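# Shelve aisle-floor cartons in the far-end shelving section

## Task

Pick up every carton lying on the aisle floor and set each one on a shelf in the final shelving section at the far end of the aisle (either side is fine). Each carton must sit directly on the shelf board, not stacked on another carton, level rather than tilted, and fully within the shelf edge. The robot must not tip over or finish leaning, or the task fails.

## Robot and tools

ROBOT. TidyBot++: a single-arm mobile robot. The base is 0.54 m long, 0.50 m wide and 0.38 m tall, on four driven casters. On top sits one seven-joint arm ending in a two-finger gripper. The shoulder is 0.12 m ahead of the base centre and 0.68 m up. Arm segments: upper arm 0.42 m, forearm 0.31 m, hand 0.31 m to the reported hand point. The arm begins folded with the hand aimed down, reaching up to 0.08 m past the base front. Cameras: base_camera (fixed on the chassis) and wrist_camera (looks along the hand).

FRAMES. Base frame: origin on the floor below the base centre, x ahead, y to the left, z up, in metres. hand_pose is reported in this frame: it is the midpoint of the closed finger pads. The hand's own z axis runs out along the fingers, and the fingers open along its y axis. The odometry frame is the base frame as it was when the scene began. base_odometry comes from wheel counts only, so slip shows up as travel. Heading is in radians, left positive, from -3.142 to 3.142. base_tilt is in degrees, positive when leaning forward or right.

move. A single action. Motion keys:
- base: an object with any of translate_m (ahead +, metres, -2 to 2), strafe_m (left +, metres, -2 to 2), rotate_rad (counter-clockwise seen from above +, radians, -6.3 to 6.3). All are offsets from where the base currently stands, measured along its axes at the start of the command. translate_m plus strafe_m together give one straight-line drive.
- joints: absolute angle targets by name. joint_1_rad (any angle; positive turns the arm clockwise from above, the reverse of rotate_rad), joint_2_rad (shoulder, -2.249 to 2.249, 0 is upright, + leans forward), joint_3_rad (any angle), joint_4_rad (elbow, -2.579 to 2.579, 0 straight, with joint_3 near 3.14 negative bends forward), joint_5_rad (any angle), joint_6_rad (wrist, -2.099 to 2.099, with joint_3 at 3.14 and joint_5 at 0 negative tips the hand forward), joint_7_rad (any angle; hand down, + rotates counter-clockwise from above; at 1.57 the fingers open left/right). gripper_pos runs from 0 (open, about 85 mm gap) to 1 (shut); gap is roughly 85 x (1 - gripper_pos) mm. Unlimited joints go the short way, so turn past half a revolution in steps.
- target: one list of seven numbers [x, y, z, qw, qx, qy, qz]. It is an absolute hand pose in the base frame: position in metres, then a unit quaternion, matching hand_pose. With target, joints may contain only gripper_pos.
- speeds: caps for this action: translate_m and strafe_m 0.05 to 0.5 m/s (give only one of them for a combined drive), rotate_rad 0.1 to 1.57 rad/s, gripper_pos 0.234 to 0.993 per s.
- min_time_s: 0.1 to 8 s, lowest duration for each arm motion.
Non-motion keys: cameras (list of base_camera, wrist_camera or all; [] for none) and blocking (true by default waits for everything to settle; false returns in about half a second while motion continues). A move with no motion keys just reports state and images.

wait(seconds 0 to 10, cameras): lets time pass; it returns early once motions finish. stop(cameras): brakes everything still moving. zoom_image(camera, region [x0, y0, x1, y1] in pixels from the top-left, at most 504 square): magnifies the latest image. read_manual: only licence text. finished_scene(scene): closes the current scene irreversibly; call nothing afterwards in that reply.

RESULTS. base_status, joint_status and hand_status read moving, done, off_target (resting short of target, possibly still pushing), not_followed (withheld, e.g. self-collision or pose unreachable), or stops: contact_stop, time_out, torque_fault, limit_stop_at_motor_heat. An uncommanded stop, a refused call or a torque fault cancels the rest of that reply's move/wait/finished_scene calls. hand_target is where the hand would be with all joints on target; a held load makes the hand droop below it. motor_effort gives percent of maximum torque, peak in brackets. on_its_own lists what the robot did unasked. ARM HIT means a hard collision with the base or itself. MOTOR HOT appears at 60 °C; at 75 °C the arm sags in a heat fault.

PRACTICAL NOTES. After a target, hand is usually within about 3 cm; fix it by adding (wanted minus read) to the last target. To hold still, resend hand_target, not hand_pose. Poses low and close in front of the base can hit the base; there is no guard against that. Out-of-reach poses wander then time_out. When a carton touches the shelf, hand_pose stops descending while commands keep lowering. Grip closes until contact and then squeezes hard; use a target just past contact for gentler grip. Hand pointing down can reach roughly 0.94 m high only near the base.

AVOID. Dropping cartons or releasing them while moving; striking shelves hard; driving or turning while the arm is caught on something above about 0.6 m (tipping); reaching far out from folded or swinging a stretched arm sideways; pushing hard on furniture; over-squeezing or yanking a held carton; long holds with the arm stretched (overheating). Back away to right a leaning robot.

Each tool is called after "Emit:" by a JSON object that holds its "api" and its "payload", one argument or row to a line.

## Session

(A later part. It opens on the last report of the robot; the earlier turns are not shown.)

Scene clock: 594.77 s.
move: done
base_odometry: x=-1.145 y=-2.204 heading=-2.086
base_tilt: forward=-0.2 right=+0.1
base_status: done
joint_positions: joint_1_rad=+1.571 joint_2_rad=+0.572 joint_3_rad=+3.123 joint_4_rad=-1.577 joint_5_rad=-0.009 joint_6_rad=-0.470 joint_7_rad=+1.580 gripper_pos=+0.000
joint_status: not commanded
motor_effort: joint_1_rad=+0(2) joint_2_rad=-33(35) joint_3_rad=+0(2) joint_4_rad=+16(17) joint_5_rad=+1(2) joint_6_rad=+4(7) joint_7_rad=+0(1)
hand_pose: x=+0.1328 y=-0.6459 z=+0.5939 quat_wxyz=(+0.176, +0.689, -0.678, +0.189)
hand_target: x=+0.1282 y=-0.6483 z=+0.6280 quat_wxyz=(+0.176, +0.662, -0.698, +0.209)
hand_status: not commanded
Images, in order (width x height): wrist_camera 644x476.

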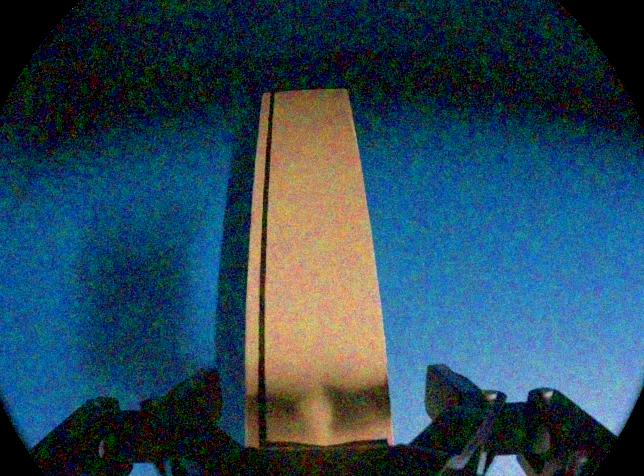

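Emit:
{"api": "move", "payload": {
  "joints": {"joint_2_rad": -0.17, "joint_4_rad": -2.34, "joint_6_rad": -0.49},
  "min_time_s": 2,
  "cameras": ["all"]
}}

Scene clock: 600.90 s.
move: done
base_odometry: x=-1.145 y=-2.204 heading=-2.086
base_tilt: forward=-0.2 right=+0.1
base_status: not commanded
joint_positions: joint_1_rad=+1.571 joint_2_rad=-0.141 joint_3_rad=+3.123 joint_4_rad=-2.329 joint_5_rad=-0.009 joint_6_rad=-0.470 joint_7_rad=+1.580 gripper_pos=+0.000
joint_status: all done
motor_effort: joint_1_rad=-1(1) joint_2_rad=-10(34) joint_3_rad=+1(2) joint_4_rad=+16(17) joint_5_rad=+1(2) joint_6_rad=+6(6) joint_7_rad=+0(1)
hand_pose: x=+0.1279 y=-0.3418 z=+0.6408 quat_wxyz=(+0.167, +0.694, -0.679, +0.171)
hand_target: x=+0.1277 y=-0.3324 z=+0.6433 quat_wxyz=(+0.158, +0.670, -0.703, +0.179)
hand_status: not commanded
pictures: base_camera, wrist_camera
Images, in order (width x height): base_camera 644x364, wrist_camera 644x476.

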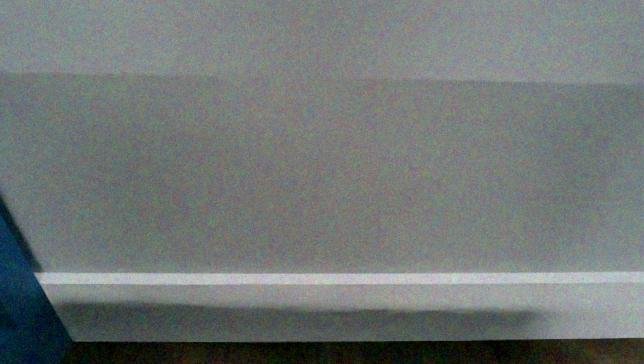

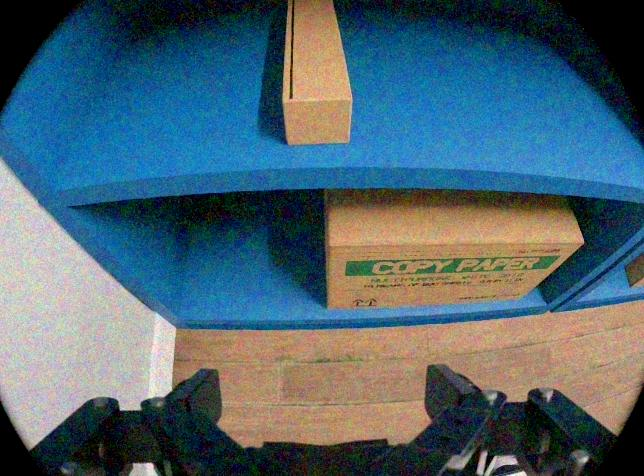

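Emit:
{"api": "move", "payload": {
  "base": {"translate_m": -2.0, "strafe_m": -0.083}
}}

Emit:
{"api": "move", "payload": {
  "base": {"translate_m": -0.206, "rotate_rad": -0.033},
  "joints": {"joint_1_rad": 1.55, "joint_2_rad": 1.54, "joint_4_rad": -1.93, "joint_6_rad": 0.865},
  "min_time_s": 2.5,
  "cameras": ["all"]
}}

Scene clock: 617.87 s.
move: done
base_odometry: x=-0.232 y=-0.423 heading=-2.086
base_tilt: forward=-0.2 right=+0.1
base_status: done
joint_positions: joint_1_rad=+1.571 joint_2_rad=-0.141 joint_3_rad=+3.123 joint_4_rad=-2.329 joint_5_rad=-0.009 joint_6_rad=-0.470 joint_7_rad=+1.580 gripper_pos=+0.000
joint_status: not commanded
motor_effort: joint_1_rad=+0(2) joint_2_rad=-10(11) joint_3_rad=+0(3) joint_4_rad=+16(16) joint_5_rad=+1(2) joint_6_rad=+5(6) joint_7_rad=+0(1)
hand_pose: x=+0.1278 y=-0.3418 z=+0.6410 quat_wxyz=(+0.168, +0.694, -0.679, +0.171)
hand_target: x=+0.1277 y=-0.3324 z=+0.6433 quat_wxyz=(+0.158, +0.670, -0.703, +0.179)
hand_status: not commanded
pictures: none

Scene clock: 621.10 s.
move: done
base_odometry: x=-0.130 y=-0.243 heading=-2.120
base_tilt: forward=-0.2 right=+0.1
base_status: done
joint_positions: joint_1_rad=+1.572 joint_2_rad=+1.507 joint_3_rad=+3.122 joint_4_rad=-1.943 joint_5_rad=-0.009 joint_6_rad=+0.811 joint_7_rad=+1.580 gripper_pos=+0.000
joint_status: all done
motor_effort: joint_1_rad=+0(2) joint_2_rad=-30(35) joint_3_rad=+0(3) joint_4_rad=-1(16) joint_5_rad=+1(2) joint_6_rad=+5(6) joint_7_rad=-1(1)
hand_pose: x=+0.1288 y=-0.4740 z=+0.1364 quat_wxyz=(+0.172, +0.684, -0.686, +0.180)
hand_target: x=+0.1337 y=-0.4779 z=+0.1300 quat_wxyz=(+0.184, +0.667, -0.696, +0.191)
hand_status: not commanded
pictures: base_camera, wrist_camera
Images, in order (width x height): base_camera 644x364, wrist_camera 644x476.

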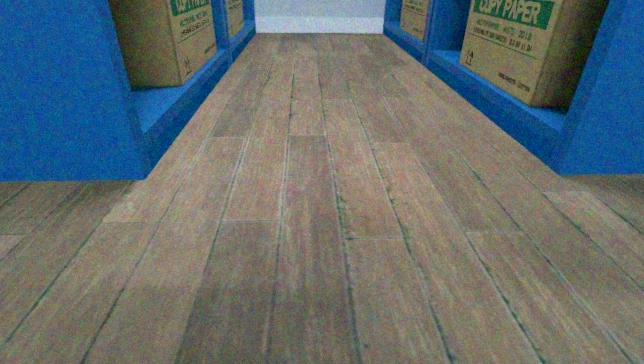

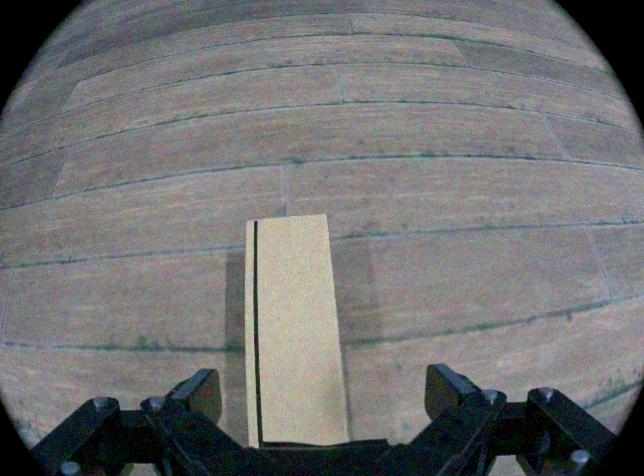

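Emit:
{"api": "move", "payload": {
  "joints": {"joint_1_rad": 1.513, "joint_2_rad": 1.66, "joint_4_rad": -1.815, "joint_6_rad": 0.88},
  "cameras": ["wrist_camera"]
}}

Scene clock: 630.60 s.
move: done
base_odometry: x=-0.130 y=-0.243 heading=-2.120
base_tilt: forward=-0.2 right=+0.1
base_status: not commanded
joint_positions: joint_1_rad=+1.536 joint_2_rad=+1.633 joint_3_rad=+3.122 joint_4_rad=-1.825 joint_5_rad=-0.009 joint_6_rad=+0.830 joint_7_rad=+1.580 gripper_pos=+0.000
joint_status: all done
motor_effort: joint_1_rad=+0(2) joint_2_rad=-31(33) joint_3_rad=+0(1) joint_4_rad=-1(2) joint_5_rad=+1(2) joint_6_rad=+5(6) joint_7_rad=+0(1)
hand_pose: x=+0.1455 y=-0.4742 z=+0.0861 quat_wxyz=(+0.172, +0.694, -0.674, +0.186)
hand_target: x=+0.1510 y=-0.4768 z=+0.0816 quat_wxyz=(+0.184, +0.678, -0.683, +0.197)
hand_status: not commanded
Images, in order (width x height): wrist_camera 644x476.

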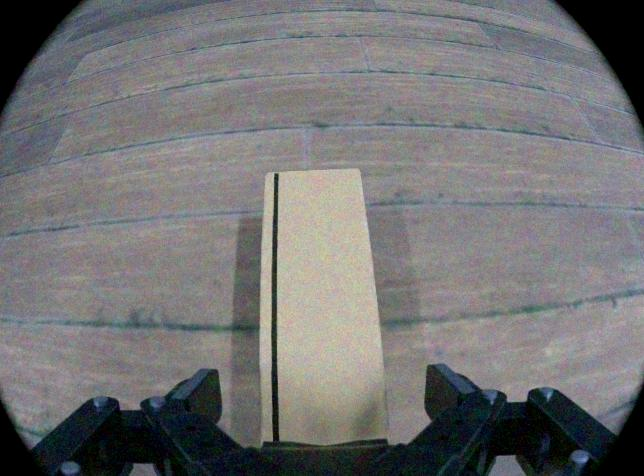

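Emit:
{"api": "move", "payload": {
  "joints": {"joint_2_rad": 1.78, "joint_4_rad": -1.686, "joint_6_rad": 0.862},
  "min_time_s": 1
}}

Emit:
{"api": "move", "payload": {
  "joints": {"gripper_pos": 0.32},
  "speeds": {"gripper_pos": 0.234}
}}

Emit:
{"api": "move", "payload": {
  "joints": {"gripper_pos": 0.34},
  "speeds": {"gripper_pos": 0.234},
  "cameras": ["wrist_camera"]
}}

Scene clock: 639.07 s.
move: done
base_odometry: x=-0.130 y=-0.243 heading=-2.120
base_tilt: forward=-0.2 right=+0.1
base_status: not commanded
joint_positions: joint_1_rad=+1.536 joint_2_rad=+1.747 joint_3_rad=+3.122 joint_4_rad=-1.698 joint_5_rad=-0.009 joint_6_rad=+0.830 joint_7_rad=+1.580 gripper_pos=+0.000
joint_status: all done
motor_effort: joint_1_rad=+0(1) joint_2_rad=-30(32) joint_3_rad=+0(1) joint_4_rad=+0(1) joint_5_rad=+1(2) joint_6_rad=+4(6) joint_7_rad=+0(1)
hand_pose: x=+0.1453 y=-0.4765 z=+0.0394 quat_wxyz=(+0.177, +0.692, -0.673, +0.191)
hand_target: x=+0.1504 y=-0.4696 z=+0.0294 quat_wxyz=(+0.181, +0.678, -0.685, +0.194)
hand_status: not commanded
pictures: none

Scene clock: 641.03 s.
move: done
base_odometry: x=-0.130 y=-0.243 heading=-2.120
base_tilt: forward=-0.2 right=+0.1
base_status: not commanded
joint_positions: joint_1_rad=+1.536 joint_2_rad=+1.747 joint_3_rad=+3.122 joint_4_rad=-1.698 joint_5_rad=-0.009 joint_6_rad=+0.830 joint_7_rad=+1.580 gripper_pos=+0.319
joint_status: all done
motor_effort: joint_1_rad=+0(1) joint_2_rad=-30(31) joint_3_rad=+0(1) joint_4_rad=-1(1) joint_5_rad=+1(2) joint_6_rad=+5(6) joint_7_rad=-1(1)
hand_pose: x=+0.1453 y=-0.4766 z=+0.0394 quat_wxyz=(+0.177, +0.692, -0.673, +0.191)
hand_target: x=+0.1504 y=-0.4696 z=+0.0294 quat_wxyz=(+0.181, +0.678, -0.685, +0.194)
hand_status: not commanded
pictures: none

Scene clock: 641.97 s.
move: done
base_odometry: x=-0.130 y=-0.243 heading=-2.120
base_tilt: forward=-0.2 right=+0.1
base_status: not commanded
joint_positions: joint_1_rad=+1.536 joint_2_rad=+1.747 joint_3_rad=+3.122 joint_4_rad=-1.698 joint_5_rad=-0.009 joint_6_rad=+0.830 joint_7_rad=+1.580 gripper_pos=+0.336
joint_status: all done
motor_effort: joint_1_rad=+0(1) joint_2_rad=-27(32) joint_3_rad=+1(1) joint_4_rad=+3(3) joint_5_rad=+1(2) joint_6_rad=+4(6) joint_7_rad=+0(1)
hand_pose: x=+0.1453 y=-0.4766 z=+0.0394 quat_wxyz=(+0.177, +0.692, -0.673, +0.191)
hand_target: x=+0.1504 y=-0.4696 z=+0.0294 quat_wxyz=(+0.181, +0.678, -0.685, +0.194)
hand_status: not commanded
Images, in order (width x height): wrist_camera 644x476.

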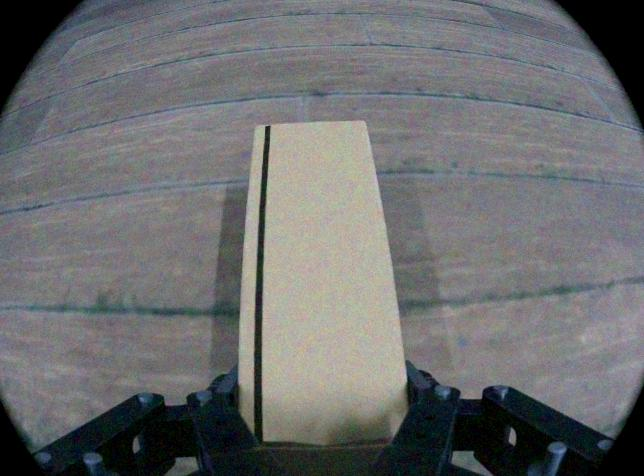

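Emit:
{"api": "move", "payload": {
  "joints": {"joint_2_rad": 1.55, "joint_4_rad": -1.86, "joint_6_rad": 0.875},
  "min_time_s": 1.5
}}

Emit:
{"api": "move", "payload": {
  "joints": {"joint_1_rad": 0.0, "joint_2_rad": -0.17, "joint_4_rad": -2.34, "joint_6_rad": -0.45},
  "min_time_s": 2.5,
  "cameras": ["all"]
}}

Emit:
{"api": "move", "payload": {
  "base": {"translate_m": 1.9, "strafe_m": 0.093, "rotate_rad": 0.033},
  "cameras": ["all"]
}}

Scene clock: 656.53 s.
move: done
base_odometry: x=-0.130 y=-0.243 heading=-2.120
base_tilt: forward=-0.2 right=+0.1
base_status: not commanded
joint_positions: joint_1_rad=+1.536 joint_2_rad=+1.599 joint_3_rad=+3.122 joint_4_rad=-1.845 joint_5_rad=-0.009 joint_6_rad=+0.831 joint_7_rad=+1.580 gripper_pos=+0.336
joint_status: all done
motor_effort: joint_1_rad=+1(1) joint_2_rad=-31(32) joint_3_rad=+0(1) joint_4_rad=+0(3) joint_5_rad=+1(2) joint_6_rad=+5(6) joint_7_rad=+0(1)
hand_pose: x=+0.1458 y=-0.4830 z=+0.1011 quat_wxyz=(+0.177, +0.693, -0.672, +0.191)
hand_target: x=+0.1533 y=-0.5134 z=+0.1320 quat_wxyz=(+0.203, +0.673, -0.677, +0.219)
hand_status: not commanded
pictures: none

Scene clock: 659.47 s.
move: done
base_odometry: x=-0.130 y=-0.243 heading=-2.120
base_tilt: forward=-0.2 right=+0.1
base_status: not commanded
joint_positions: joint_1_rad=+0.026 joint_2_rad=-0.139 joint_3_rad=+3.120 joint_4_rad=-2.330 joint_5_rad=-0.009 joint_6_rad=-0.402 joint_7_rad=+1.580 gripper_pos=+0.336
joint_status: all done
motor_effort: joint_1_rad=+0(4) joint_2_rad=-10(36) joint_3_rad=+1(3) joint_4_rad=+16(17) joint_5_rad=+1(2) joint_6_rad=+5(7) joint_7_rad=+0(1)
hand_pose: x=+0.4788 y=+0.0007 z=+0.6503 quat_wxyz=(+0.001, +0.963, -0.001, +0.271)
hand_target: x=+0.4621 y=+0.0149 z=+0.6493 quat_wxyz=(-0.017, +0.966, -0.014, +0.257)
hand_status: not commanded
pictures: base_camera, wrist_camera
Images, in order (width x height): base_camera 644x364, wrist_camera 644x476.

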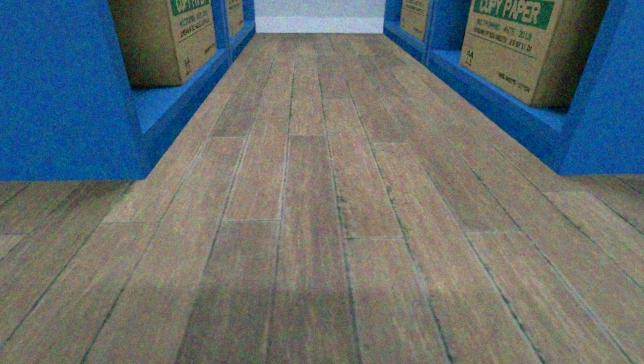

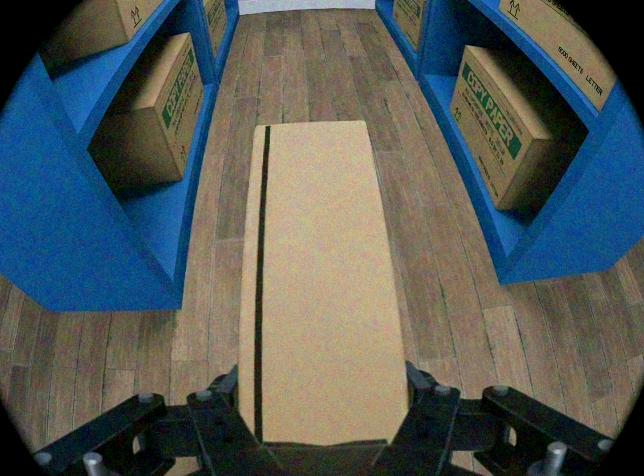

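Scene clock: 664.23 s.
move: done
base_odometry: x=-1.042 y=-1.913 heading=-2.086
base_tilt: forward=-0.2 right=+0.1
base_status: done
joint_positions: joint_1_rad=+0.021 joint_2_rad=-0.147 joint_3_rad=+3.120 joint_4_rad=-2.336 joint_5_rad=-0.009 joint_6_rad=-0.410 joint_7_rad=+1.580 gripper_pos=+0.336
joint_status: not commanded
motor_effort: joint_1_rad=-1(2) joint_2_rad=-11(12) joint_3_rad=+1(3) joint_4_rad=+16(17) joint_5_rad=+1(2) joint_6_rad=+6(7) joint_7_rad=-1(1)
hand_pose: x=+0.4741 y=+0.0027 z=+0.6494 quat_wxyz=(+0.000, +0.963, +0.002, +0.268)
hand_target: x=+0.4621 y=+0.0149 z=+0.6493 quat_wxyz=(-0.017, +0.966, -0.014, +0.257)
hand_status: not commanded
pictures: base_camera, wrist_camera
Images, in order (width x height): base_camera 644x364, wrist_camera 644x476.

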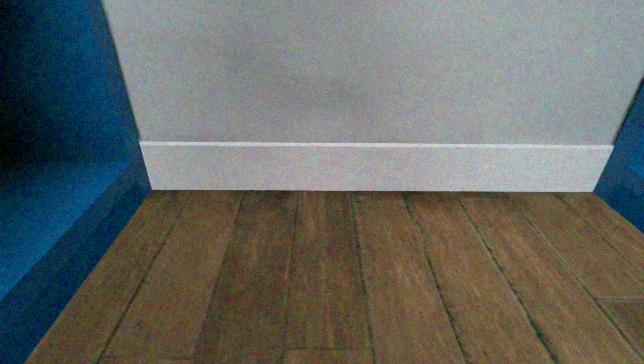

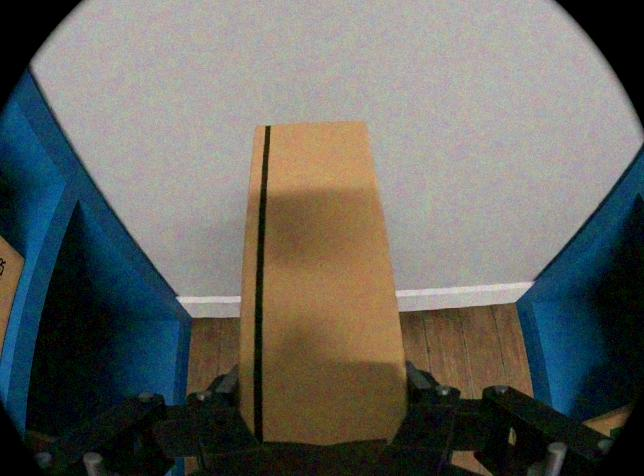

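Emit:
{"api": "move", "payload": {
  "joints": {"joint_1_rad": 1.59, "joint_6_rad": -0.5},
  "min_time_s": 2,
  "cameras": ["wrist_camera"]
}}

Emit:
{"api": "move", "payload": {
  "joints": {"joint_2_rad": 0.612, "joint_4_rad": -1.53, "joint_6_rad": -0.515},
  "min_time_s": 2.5,
  "cameras": ["wrist_camera"]
}}

Scene clock: 675.73 s.
move: done
base_odometry: x=-1.042 y=-1.913 heading=-2.086
base_tilt: forward=-0.2 right=+0.1
base_status: not commanded
joint_positions: joint_1_rad=+1.564 joint_2_rad=-0.147 joint_3_rad=+3.120 joint_4_rad=-2.336 joint_5_rad=-0.009 joint_6_rad=-0.455 joint_7_rad=+1.580 gripper_pos=+0.336
joint_status: all done
motor_effort: joint_1_rad=+0(2) joint_2_rad=-10(11) joint_3_rad=+1(2) joint_4_rad=+16(16) joint_5_rad=+1(2) joint_6_rad=+4(6) joint_7_rad=+0(1)
hand_pose: x=+0.1313 y=-0.3427 z=+0.6424 quat_wxyz=(+0.172, +0.696, -0.674, +0.177)
hand_target: x=+0.1278 y=-0.3296 z=+0.6419 quat_wxyz=(+0.154, +0.671, -0.704, +0.176)
hand_status: not commanded
Images, in order (width x height): wrist_camera 644x476.

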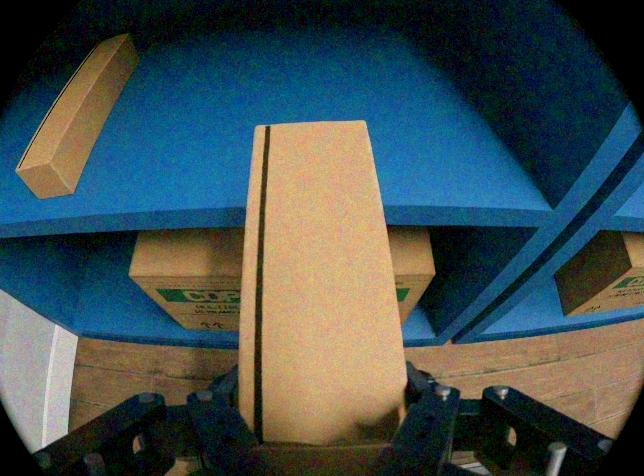

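Scene clock: 678.53 s.
move: done
base_odometry: x=-1.042 y=-1.913 heading=-2.086
base_tilt: forward=-0.2 right=+0.1
base_status: not commanded
joint_positions: joint_1_rad=+1.564 joint_2_rad=+0.585 joint_3_rad=+3.120 joint_4_rad=-1.560 joint_5_rad=-0.009 joint_6_rad=-0.471 joint_7_rad=+1.580 gripper_pos=+0.336
joint_status: all done
motor_effort: joint_1_rad=+0(1) joint_2_rad=-34(35) joint_3_rad=+0(2) joint_4_rad=+16(18) joint_5_rad=+1(2) joint_6_rad=+6(7) joint_7_rad=+0(1)
hand_pose: x=+0.1391 y=-0.6517 z=+0.5927 quat_wxyz=(+0.176, +0.691, -0.674, +0.191)
hand_target: x=+0.1282 y=-0.6511 z=+0.5813 quat_wxyz=(+0.153, +0.667, -0.705, +0.186)
hand_status: not commanded
Images, in order (width x height): wrist_camera 644x476.

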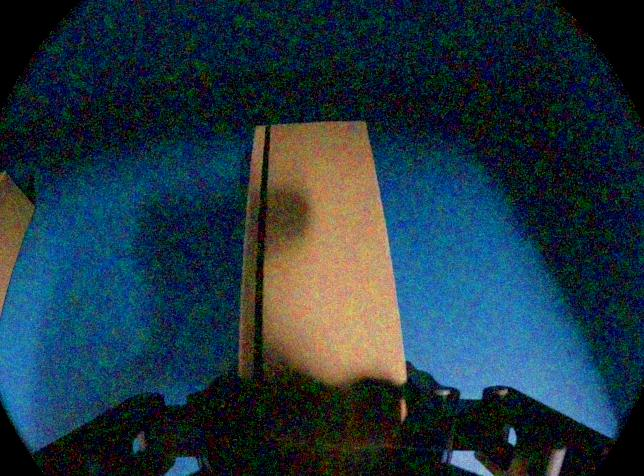

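Emit:
{"api": "move", "payload": {
  "joints": {"joint_2_rad": 0.632, "joint_4_rad": -1.55, "joint_6_rad": -0.470},
  "min_time_s": 1
}}

Emit:
{"api": "move", "payload": {
  "joints": {"joint_2_rad": 0.646, "joint_4_rad": -1.564, "joint_6_rad": -0.442},
  "min_time_s": 1
}}

Scene clock: 683.50 s.
move: done
base_odometry: x=-1.042 y=-1.913 heading=-2.086
base_tilt: forward=-0.2 right=+0.1
base_status: not commanded
joint_positions: joint_1_rad=+1.564 joint_2_rad=+0.596 joint_3_rad=+3.120 joint_4_rad=-1.560 joint_5_rad=-0.009 joint_6_rad=-0.471 joint_7_rad=+1.580 gripper_pos=+0.336
joint_status: all done
motor_effort: joint_1_rad=-1(1) joint_2_rad=-34(34) joint_3_rad=+1(1) joint_4_rad=+16(17) joint_5_rad=+1(2) joint_6_rad=+6(6) joint_7_rad=-1(1)
hand_pose: x=+0.1391 y=-0.6507 z=+0.5856 quat_wxyz=(+0.172, +0.692, -0.675, +0.187)
hand_target: x=+0.1278 y=-0.6523 z=+0.5667 quat_wxyz=(+0.155, +0.666, -0.705, +0.187)
hand_status: not commanded
pictures: none

Scene clock: 684.80 s.
move: done
base_odometry: x=-1.042 y=-1.913 heading=-2.086
base_tilt: forward=-0.2 right=+0.1
base_status: not commanded
joint_positions: joint_1_rad=+1.564 joint_2_rad=+0.609 joint_3_rad=+3.120 joint_4_rad=-1.560 joint_5_rad=-0.009 joint_6_rad=-0.471 joint_7_rad=+1.580 gripper_pos=+0.336
joint_status: all done
motor_effort: joint_1_rad=+0(1) joint_2_rad=-34(35) joint_3_rad=+1(1) joint_4_rad=+16(17) joint_5_rad=+1(2) joint_6_rad=+5(6) joint_7_rad=+0(1)
hand_pose: x=+0.1391 y=-0.6494 z=+0.5770 quat_wxyz=(+0.167, +0.693, -0.677, +0.183)
hand_target: x=+0.1275 y=-0.6519 z=+0.5560 quat_wxyz=(+0.155, +0.666, -0.706, +0.187)
hand_status: not commanded
pictures: none

Emit:
{"api": "move", "payload": {
  "joints": {"joint_6_rad": -0.395, "joint_2_rad": 0.652},
  "min_time_s": 1
}}

Scene clock: 695.53 s.
move: done
base_odometry: x=-1.042 y=-1.913 heading=-2.086
base_tilt: forward=-0.2 right=+0.1
base_status: not commanded
joint_positions: joint_1_rad=+1.564 joint_2_rad=+0.614 joint_3_rad=+3.120 joint_4_rad=-1.560 joint_5_rad=-0.009 joint_6_rad=-0.449 joint_7_rad=+1.580 gripper_pos=+0.336
joint_status: all done
motor_effort: joint_1_rad=+0(1) joint_2_rad=-34(35) joint_3_rad=+0(1) joint_4_rad=+16(16) joint_5_rad=+1(2) joint_6_rad=+5(7) joint_7_rad=+0(1)
hand_pose: x=+0.1391 y=-0.6549 z=+0.5771 quat_wxyz=(+0.173, +0.692, -0.675, +0.189)
hand_target: x=+0.1268 y=-0.6639 z=+0.5592 quat_wxyz=(+0.169, +0.662, -0.702, +0.201)
hand_status: not commanded
pictures: none

Emit:
{"api": "move", "payload": {
  "joints": {"joint_6_rad": -0.38, "joint_2_rad": 0.660},
  "min_time_s": 1
}}

Emit:
{"api": "move", "payload": {
  "joints": {"joint_2_rad": 0.666},
  "min_time_s": 1
}}

Scene clock: 701.83 s.
move: done
base_odometry: x=-1.042 y=-1.913 heading=-2.086
base_tilt: forward=-0.2 right=+0.1
base_status: not commanded
joint_positions: joint_1_rad=+1.564 joint_2_rad=+0.622 joint_3_rad=+3.120 joint_4_rad=-1.560 joint_5_rad=-0.009 joint_6_rad=-0.435 joint_7_rad=+1.580 gripper_pos=+0.336
joint_status: all done
motor_effort: joint_1_rad=+0(1) joint_2_rad=-34(36) joint_3_rad=+0(1) joint_4_rad=+16(16) joint_5_rad=+1(1) joint_6_rad=+6(6) joint_7_rad=+0(1)
hand_pose: x=+0.1392 y=-0.6578 z=+0.5739 quat_wxyz=(+0.175, +0.691, -0.675, +0.191)
hand_target: x=+0.1266 y=-0.6669 z=+0.5562 quat_wxyz=(+0.172, +0.661, -0.702, +0.203)
hand_status: not commanded
pictures: none

Scene clock: 703.10 s.
move: done
base_odometry: x=-1.042 y=-1.913 heading=-2.086
base_tilt: forward=-0.2 right=+0.1
base_status: not commanded
joint_positions: joint_1_rad=+1.564 joint_2_rad=+0.626 joint_3_rad=+3.120 joint_4_rad=-1.560 joint_5_rad=-0.009 joint_6_rad=-0.433 joint_7_rad=+1.580 gripper_pos=+0.336
joint_status: all done
motor_effort: joint_1_rad=+0(1) joint_2_rad=-34(35) joint_3_rad=+0(1) joint_4_rad=+16(16) joint_5_rad=+1(2) joint_6_rad=+5(6) joint_7_rad=+0(1)
hand_pose: x=+0.1392 y=-0.6579 z=+0.5717 quat_wxyz=(+0.175, +0.691, -0.675, +0.190)
hand_target: x=+0.1267 y=-0.6661 z=+0.5522 quat_wxyz=(+0.170, +0.661, -0.702, +0.201)
hand_status: not commanded
pictures: none

Emit:
{"api": "move", "payload": {
  "joints": {"joint_2_rad": 0.672},
  "min_time_s": 1
}}

Emit:
{"api": "move", "payload": {
  "joints": {"joint_2_rad": 0.678},
  "min_time_s": 1
}}

Scene clock: 707.47 s.
move: done
base_odometry: x=-1.042 y=-1.913 heading=-2.086
base_tilt: forward=-0.2 right=+0.1
base_status: not commanded
joint_positions: joint_1_rad=+1.564 joint_2_rad=+0.627 joint_3_rad=+3.120 joint_4_rad=-1.560 joint_5_rad=-0.009 joint_6_rad=-0.431 joint_7_rad=+1.580 gripper_pos=+0.336
joint_status: all done
motor_effort: joint_1_rad=+0(1) joint_2_rad=-34(34) joint_3_rad=+1(1) joint_4_rad=+15(16) joint_5_rad=+1(2) joint_6_rad=+5(6) joint_7_rad=-1(1)
hand_pose: x=+0.1392 y=-0.6584 z=+0.5713 quat_wxyz=(+0.175, +0.691, -0.675, +0.191)
hand_target: x=+0.1267 y=-0.6653 z=+0.5482 quat_wxyz=(+0.168, +0.662, -0.703, +0.199)
hand_status: not commanded
pictures: none

Scene clock: 708.77 s.
move: done
base_odometry: x=-1.042 y=-1.913 heading=-2.086
base_tilt: forward=-0.2 right=+0.1
base_status: not commanded
joint_positions: joint_1_rad=+1.564 joint_2_rad=+0.628 joint_3_rad=+3.120 joint_4_rad=-1.560 joint_5_rad=-0.009 joint_6_rad=-0.430 joint_7_rad=+1.580 gripper_pos=+0.336
joint_status: all done
motor_effort: joint_1_rad=+0(1) joint_2_rad=-32(34) joint_3_rad=+1(1) joint_4_rad=+15(16) joint_5_rad=+1(2) joint_6_rad=+4(6) joint_7_rad=+0(1)
hand_pose: x=+0.1392 y=-0.6587 z=+0.5712 quat_wxyz=(+0.175, +0.691, -0.675, +0.191)
hand_target: x=+0.1267 y=-0.6645 z=+0.5442 quat_wxyz=(+0.166, +0.662, -0.704, +0.197)
hand_status: not commanded
pictures: none

Emit:
{"api": "move", "payload": {
  "joints": {"joint_2_rad": 0.664},
  "min_time_s": 1
}}

Emit:
{"api": "move", "payload": {
  "joints": {"gripper_pos": 0.0},
  "speeds": {"gripper_pos": 0.234},
  "cameras": ["wrist_camera"]
}}

Emit:
{"api": "move", "payload": {
  "joints": {"joint_2_rad": 0.575, "joint_4_rad": -1.53, "joint_6_rad": -0.48},
  "min_time_s": 1,
  "cameras": ["wrist_camera"]
}}

Scene clock: 716.47 s.
move: done
base_odometry: x=-1.042 y=-1.913 heading=-2.086
base_tilt: forward=-0.2 right=+0.1
base_status: not commanded
joint_positions: joint_1_rad=+1.564 joint_2_rad=+0.628 joint_3_rad=+3.120 joint_4_rad=-1.560 joint_5_rad=-0.009 joint_6_rad=-0.430 joint_7_rad=+1.580 gripper_pos=+0.336
joint_status: all done
motor_effort: joint_1_rad=+0(1) joint_2_rad=-33(33) joint_3_rad=+1(1) joint_4_rad=+15(15) joint_5_rad=+1(2) joint_6_rad=+5(6) joint_7_rad=+0(1)
hand_pose: x=+0.1392 y=-0.6587 z=+0.5712 quat_wxyz=(+0.175, +0.691, -0.675, +0.191)
hand_target: x=+0.1267 y=-0.6664 z=+0.5536 quat_wxyz=(+0.170, +0.661, -0.702, +0.202)
hand_status: not commanded
pictures: none

Scene clock: 718.50 s.
move: done
base_odometry: x=-1.042 y=-1.913 heading=-2.086
base_tilt: forward=-0.2 right=+0.1
base_status: not commanded
joint_positions: joint_1_rad=+1.564 joint_2_rad=+0.630 joint_3_rad=+3.120 joint_4_rad=-1.560 joint_5_rad=-0.009 joint_6_rad=-0.430 joint_7_rad=+1.580 gripper_pos=+0.000
joint_status: all done
motor_effort: joint_1_rad=-1(1) joint_2_rad=-34(35) joint_3_rad=+0(1) joint_4_rad=+16(16) joint_5_rad=+1(2) joint_6_rad=+5(7) joint_7_rad=+0(1)
hand_pose: x=+0.1392 y=-0.6585 z=+0.5699 quat_wxyz=(+0.175, +0.691, -0.675, +0.190)
hand_target: x=+0.1267 y=-0.6664 z=+0.5536 quat_wxyz=(+0.170, +0.661, -0.702, +0.202)
hand_status: not commanded
Images, in order (width x height): wrist_camera 644x476.

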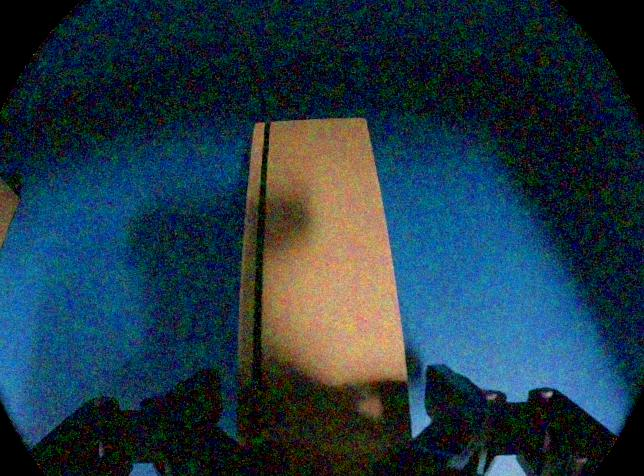

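Scene clock: 719.80 s.
move: done
base_odometry: x=-1.042 y=-1.913 heading=-2.086
base_tilt: forward=-0.2 right=+0.1
base_status: not commanded
joint_positions: joint_1_rad=+1.564 joint_2_rad=+0.627 joint_3_rad=+3.120 joint_4_rad=-1.557 joint_5_rad=-0.009 joint_6_rad=-0.442 joint_7_rad=+1.580 gripper_pos=+0.000
joint_status: all done
motor_effort: joint_1_rad=+0(1) joint_2_rad=-33(35) joint_3_rad=+0(1) joint_4_rad=+16(17) joint_5_rad=+1(2) joint_6_rad=+5(6) joint_7_rad=+0(1)
hand_pose: x=+0.1392 y=-0.6570 z=+0.5713 quat_wxyz=(+0.173, +0.692, -0.675, +0.188)
hand_target: x=+0.1277 y=-0.6637 z=+0.6110 quat_wxyz=(+0.177, +0.661, -0.698, +0.211)
hand_status: not commanded
Images, in order (width x height): wrist_camera 644x476.

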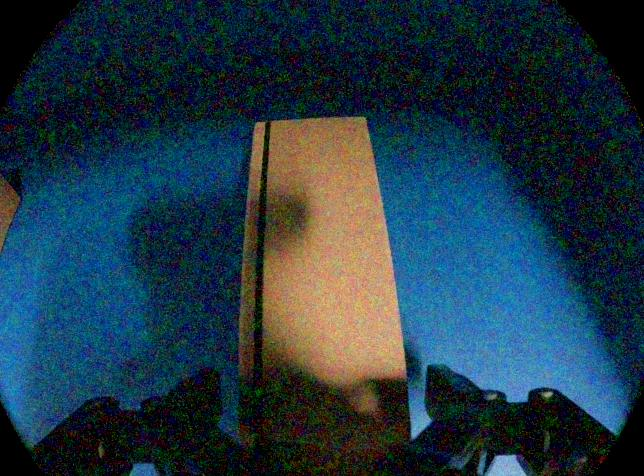

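Emit:
{"api": "move", "payload": {
  "joints": {"joint_2_rad": 0.525, "joint_4_rad": -1.53, "joint_6_rad": -0.51},
  "min_time_s": 1
}}

Emit:
{"api": "move", "payload": {
  "joints": {"joint_2_rad": -0.17, "joint_4_rad": -2.34, "joint_6_rad": -0.49},
  "min_time_s": 2.5,
  "cameras": ["all"]
}}

Scene clock: 734.20 s.
move: done
base_odometry: x=-1.042 y=-1.913 heading=-2.086
base_tilt: forward=-0.2 right=+0.1
base_status: not commanded
joint_positions: joint_1_rad=+1.564 joint_2_rad=+0.580 joint_3_rad=+3.120 joint_4_rad=-1.557 joint_5_rad=-0.009 joint_6_rad=-0.464 joint_7_rad=+1.580 gripper_pos=+0.000
joint_status: all done
motor_effort: joint_1_rad=+0(1) joint_2_rad=-33(35) joint_3_rad=+0(1) joint_4_rad=+17(17) joint_5_rad=+2(2) joint_6_rad=+5(6) joint_7_rad=+0(1)
hand_pose: x=+0.1392 y=-0.6556 z=+0.5988 quat_wxyz=(+0.181, +0.690, -0.673, +0.197)
hand_target: x=+0.1280 y=-0.6586 z=+0.6390 quat_wxyz=(+0.184, +0.659, -0.696, +0.218)
hand_status: not commanded
pictures: none

Scene clock: 737.00 s.
move: done
base_odometry: x=-1.042 y=-1.913 heading=-2.086
base_tilt: forward=-0.2 right=+0.1
base_status: not commanded
joint_positions: joint_1_rad=+1.564 joint_2_rad=-0.141 joint_3_rad=+3.120 joint_4_rad=-2.330 joint_5_rad=-0.009 joint_6_rad=-0.464 joint_7_rad=+1.580 gripper_pos=+0.000
joint_status: all done
motor_effort: joint_1_rad=+0(1) joint_2_rad=-10(35) joint_3_rad=+1(2) joint_4_rad=+16(17) joint_5_rad=+1(2) joint_6_rad=+5(7) joint_7_rad=-1(1)
hand_pose: x=+0.1313 y=-0.3425 z=+0.6411 quat_wxyz=(+0.168, +0.697, -0.675, +0.173)
hand_target: x=+0.1277 y=-0.3324 z=+0.6433 quat_wxyz=(+0.158, +0.670, -0.703, +0.179)
hand_status: not commanded
pictures: base_camera, wrist_camera
Images, in order (width x height): base_camera 644x364, wrist_camera 644x476.

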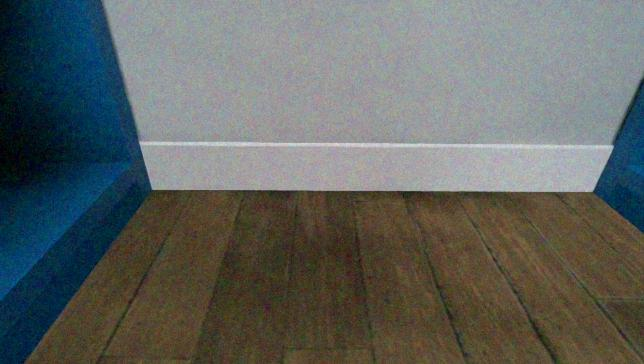

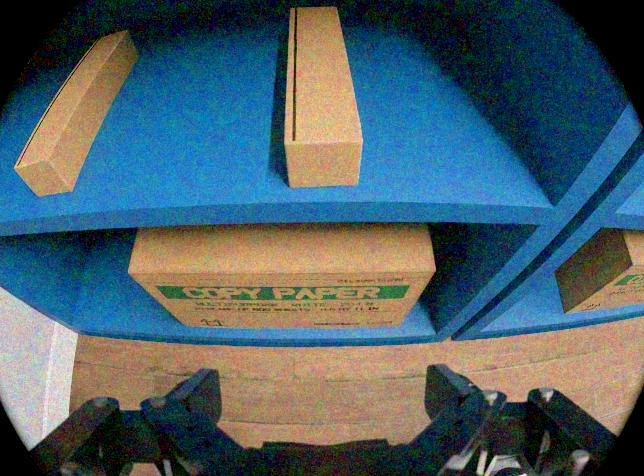

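Emit:
{"api": "finished_scene", "payload": {
  "scene": 1
}}

The scene is finished: the task was done.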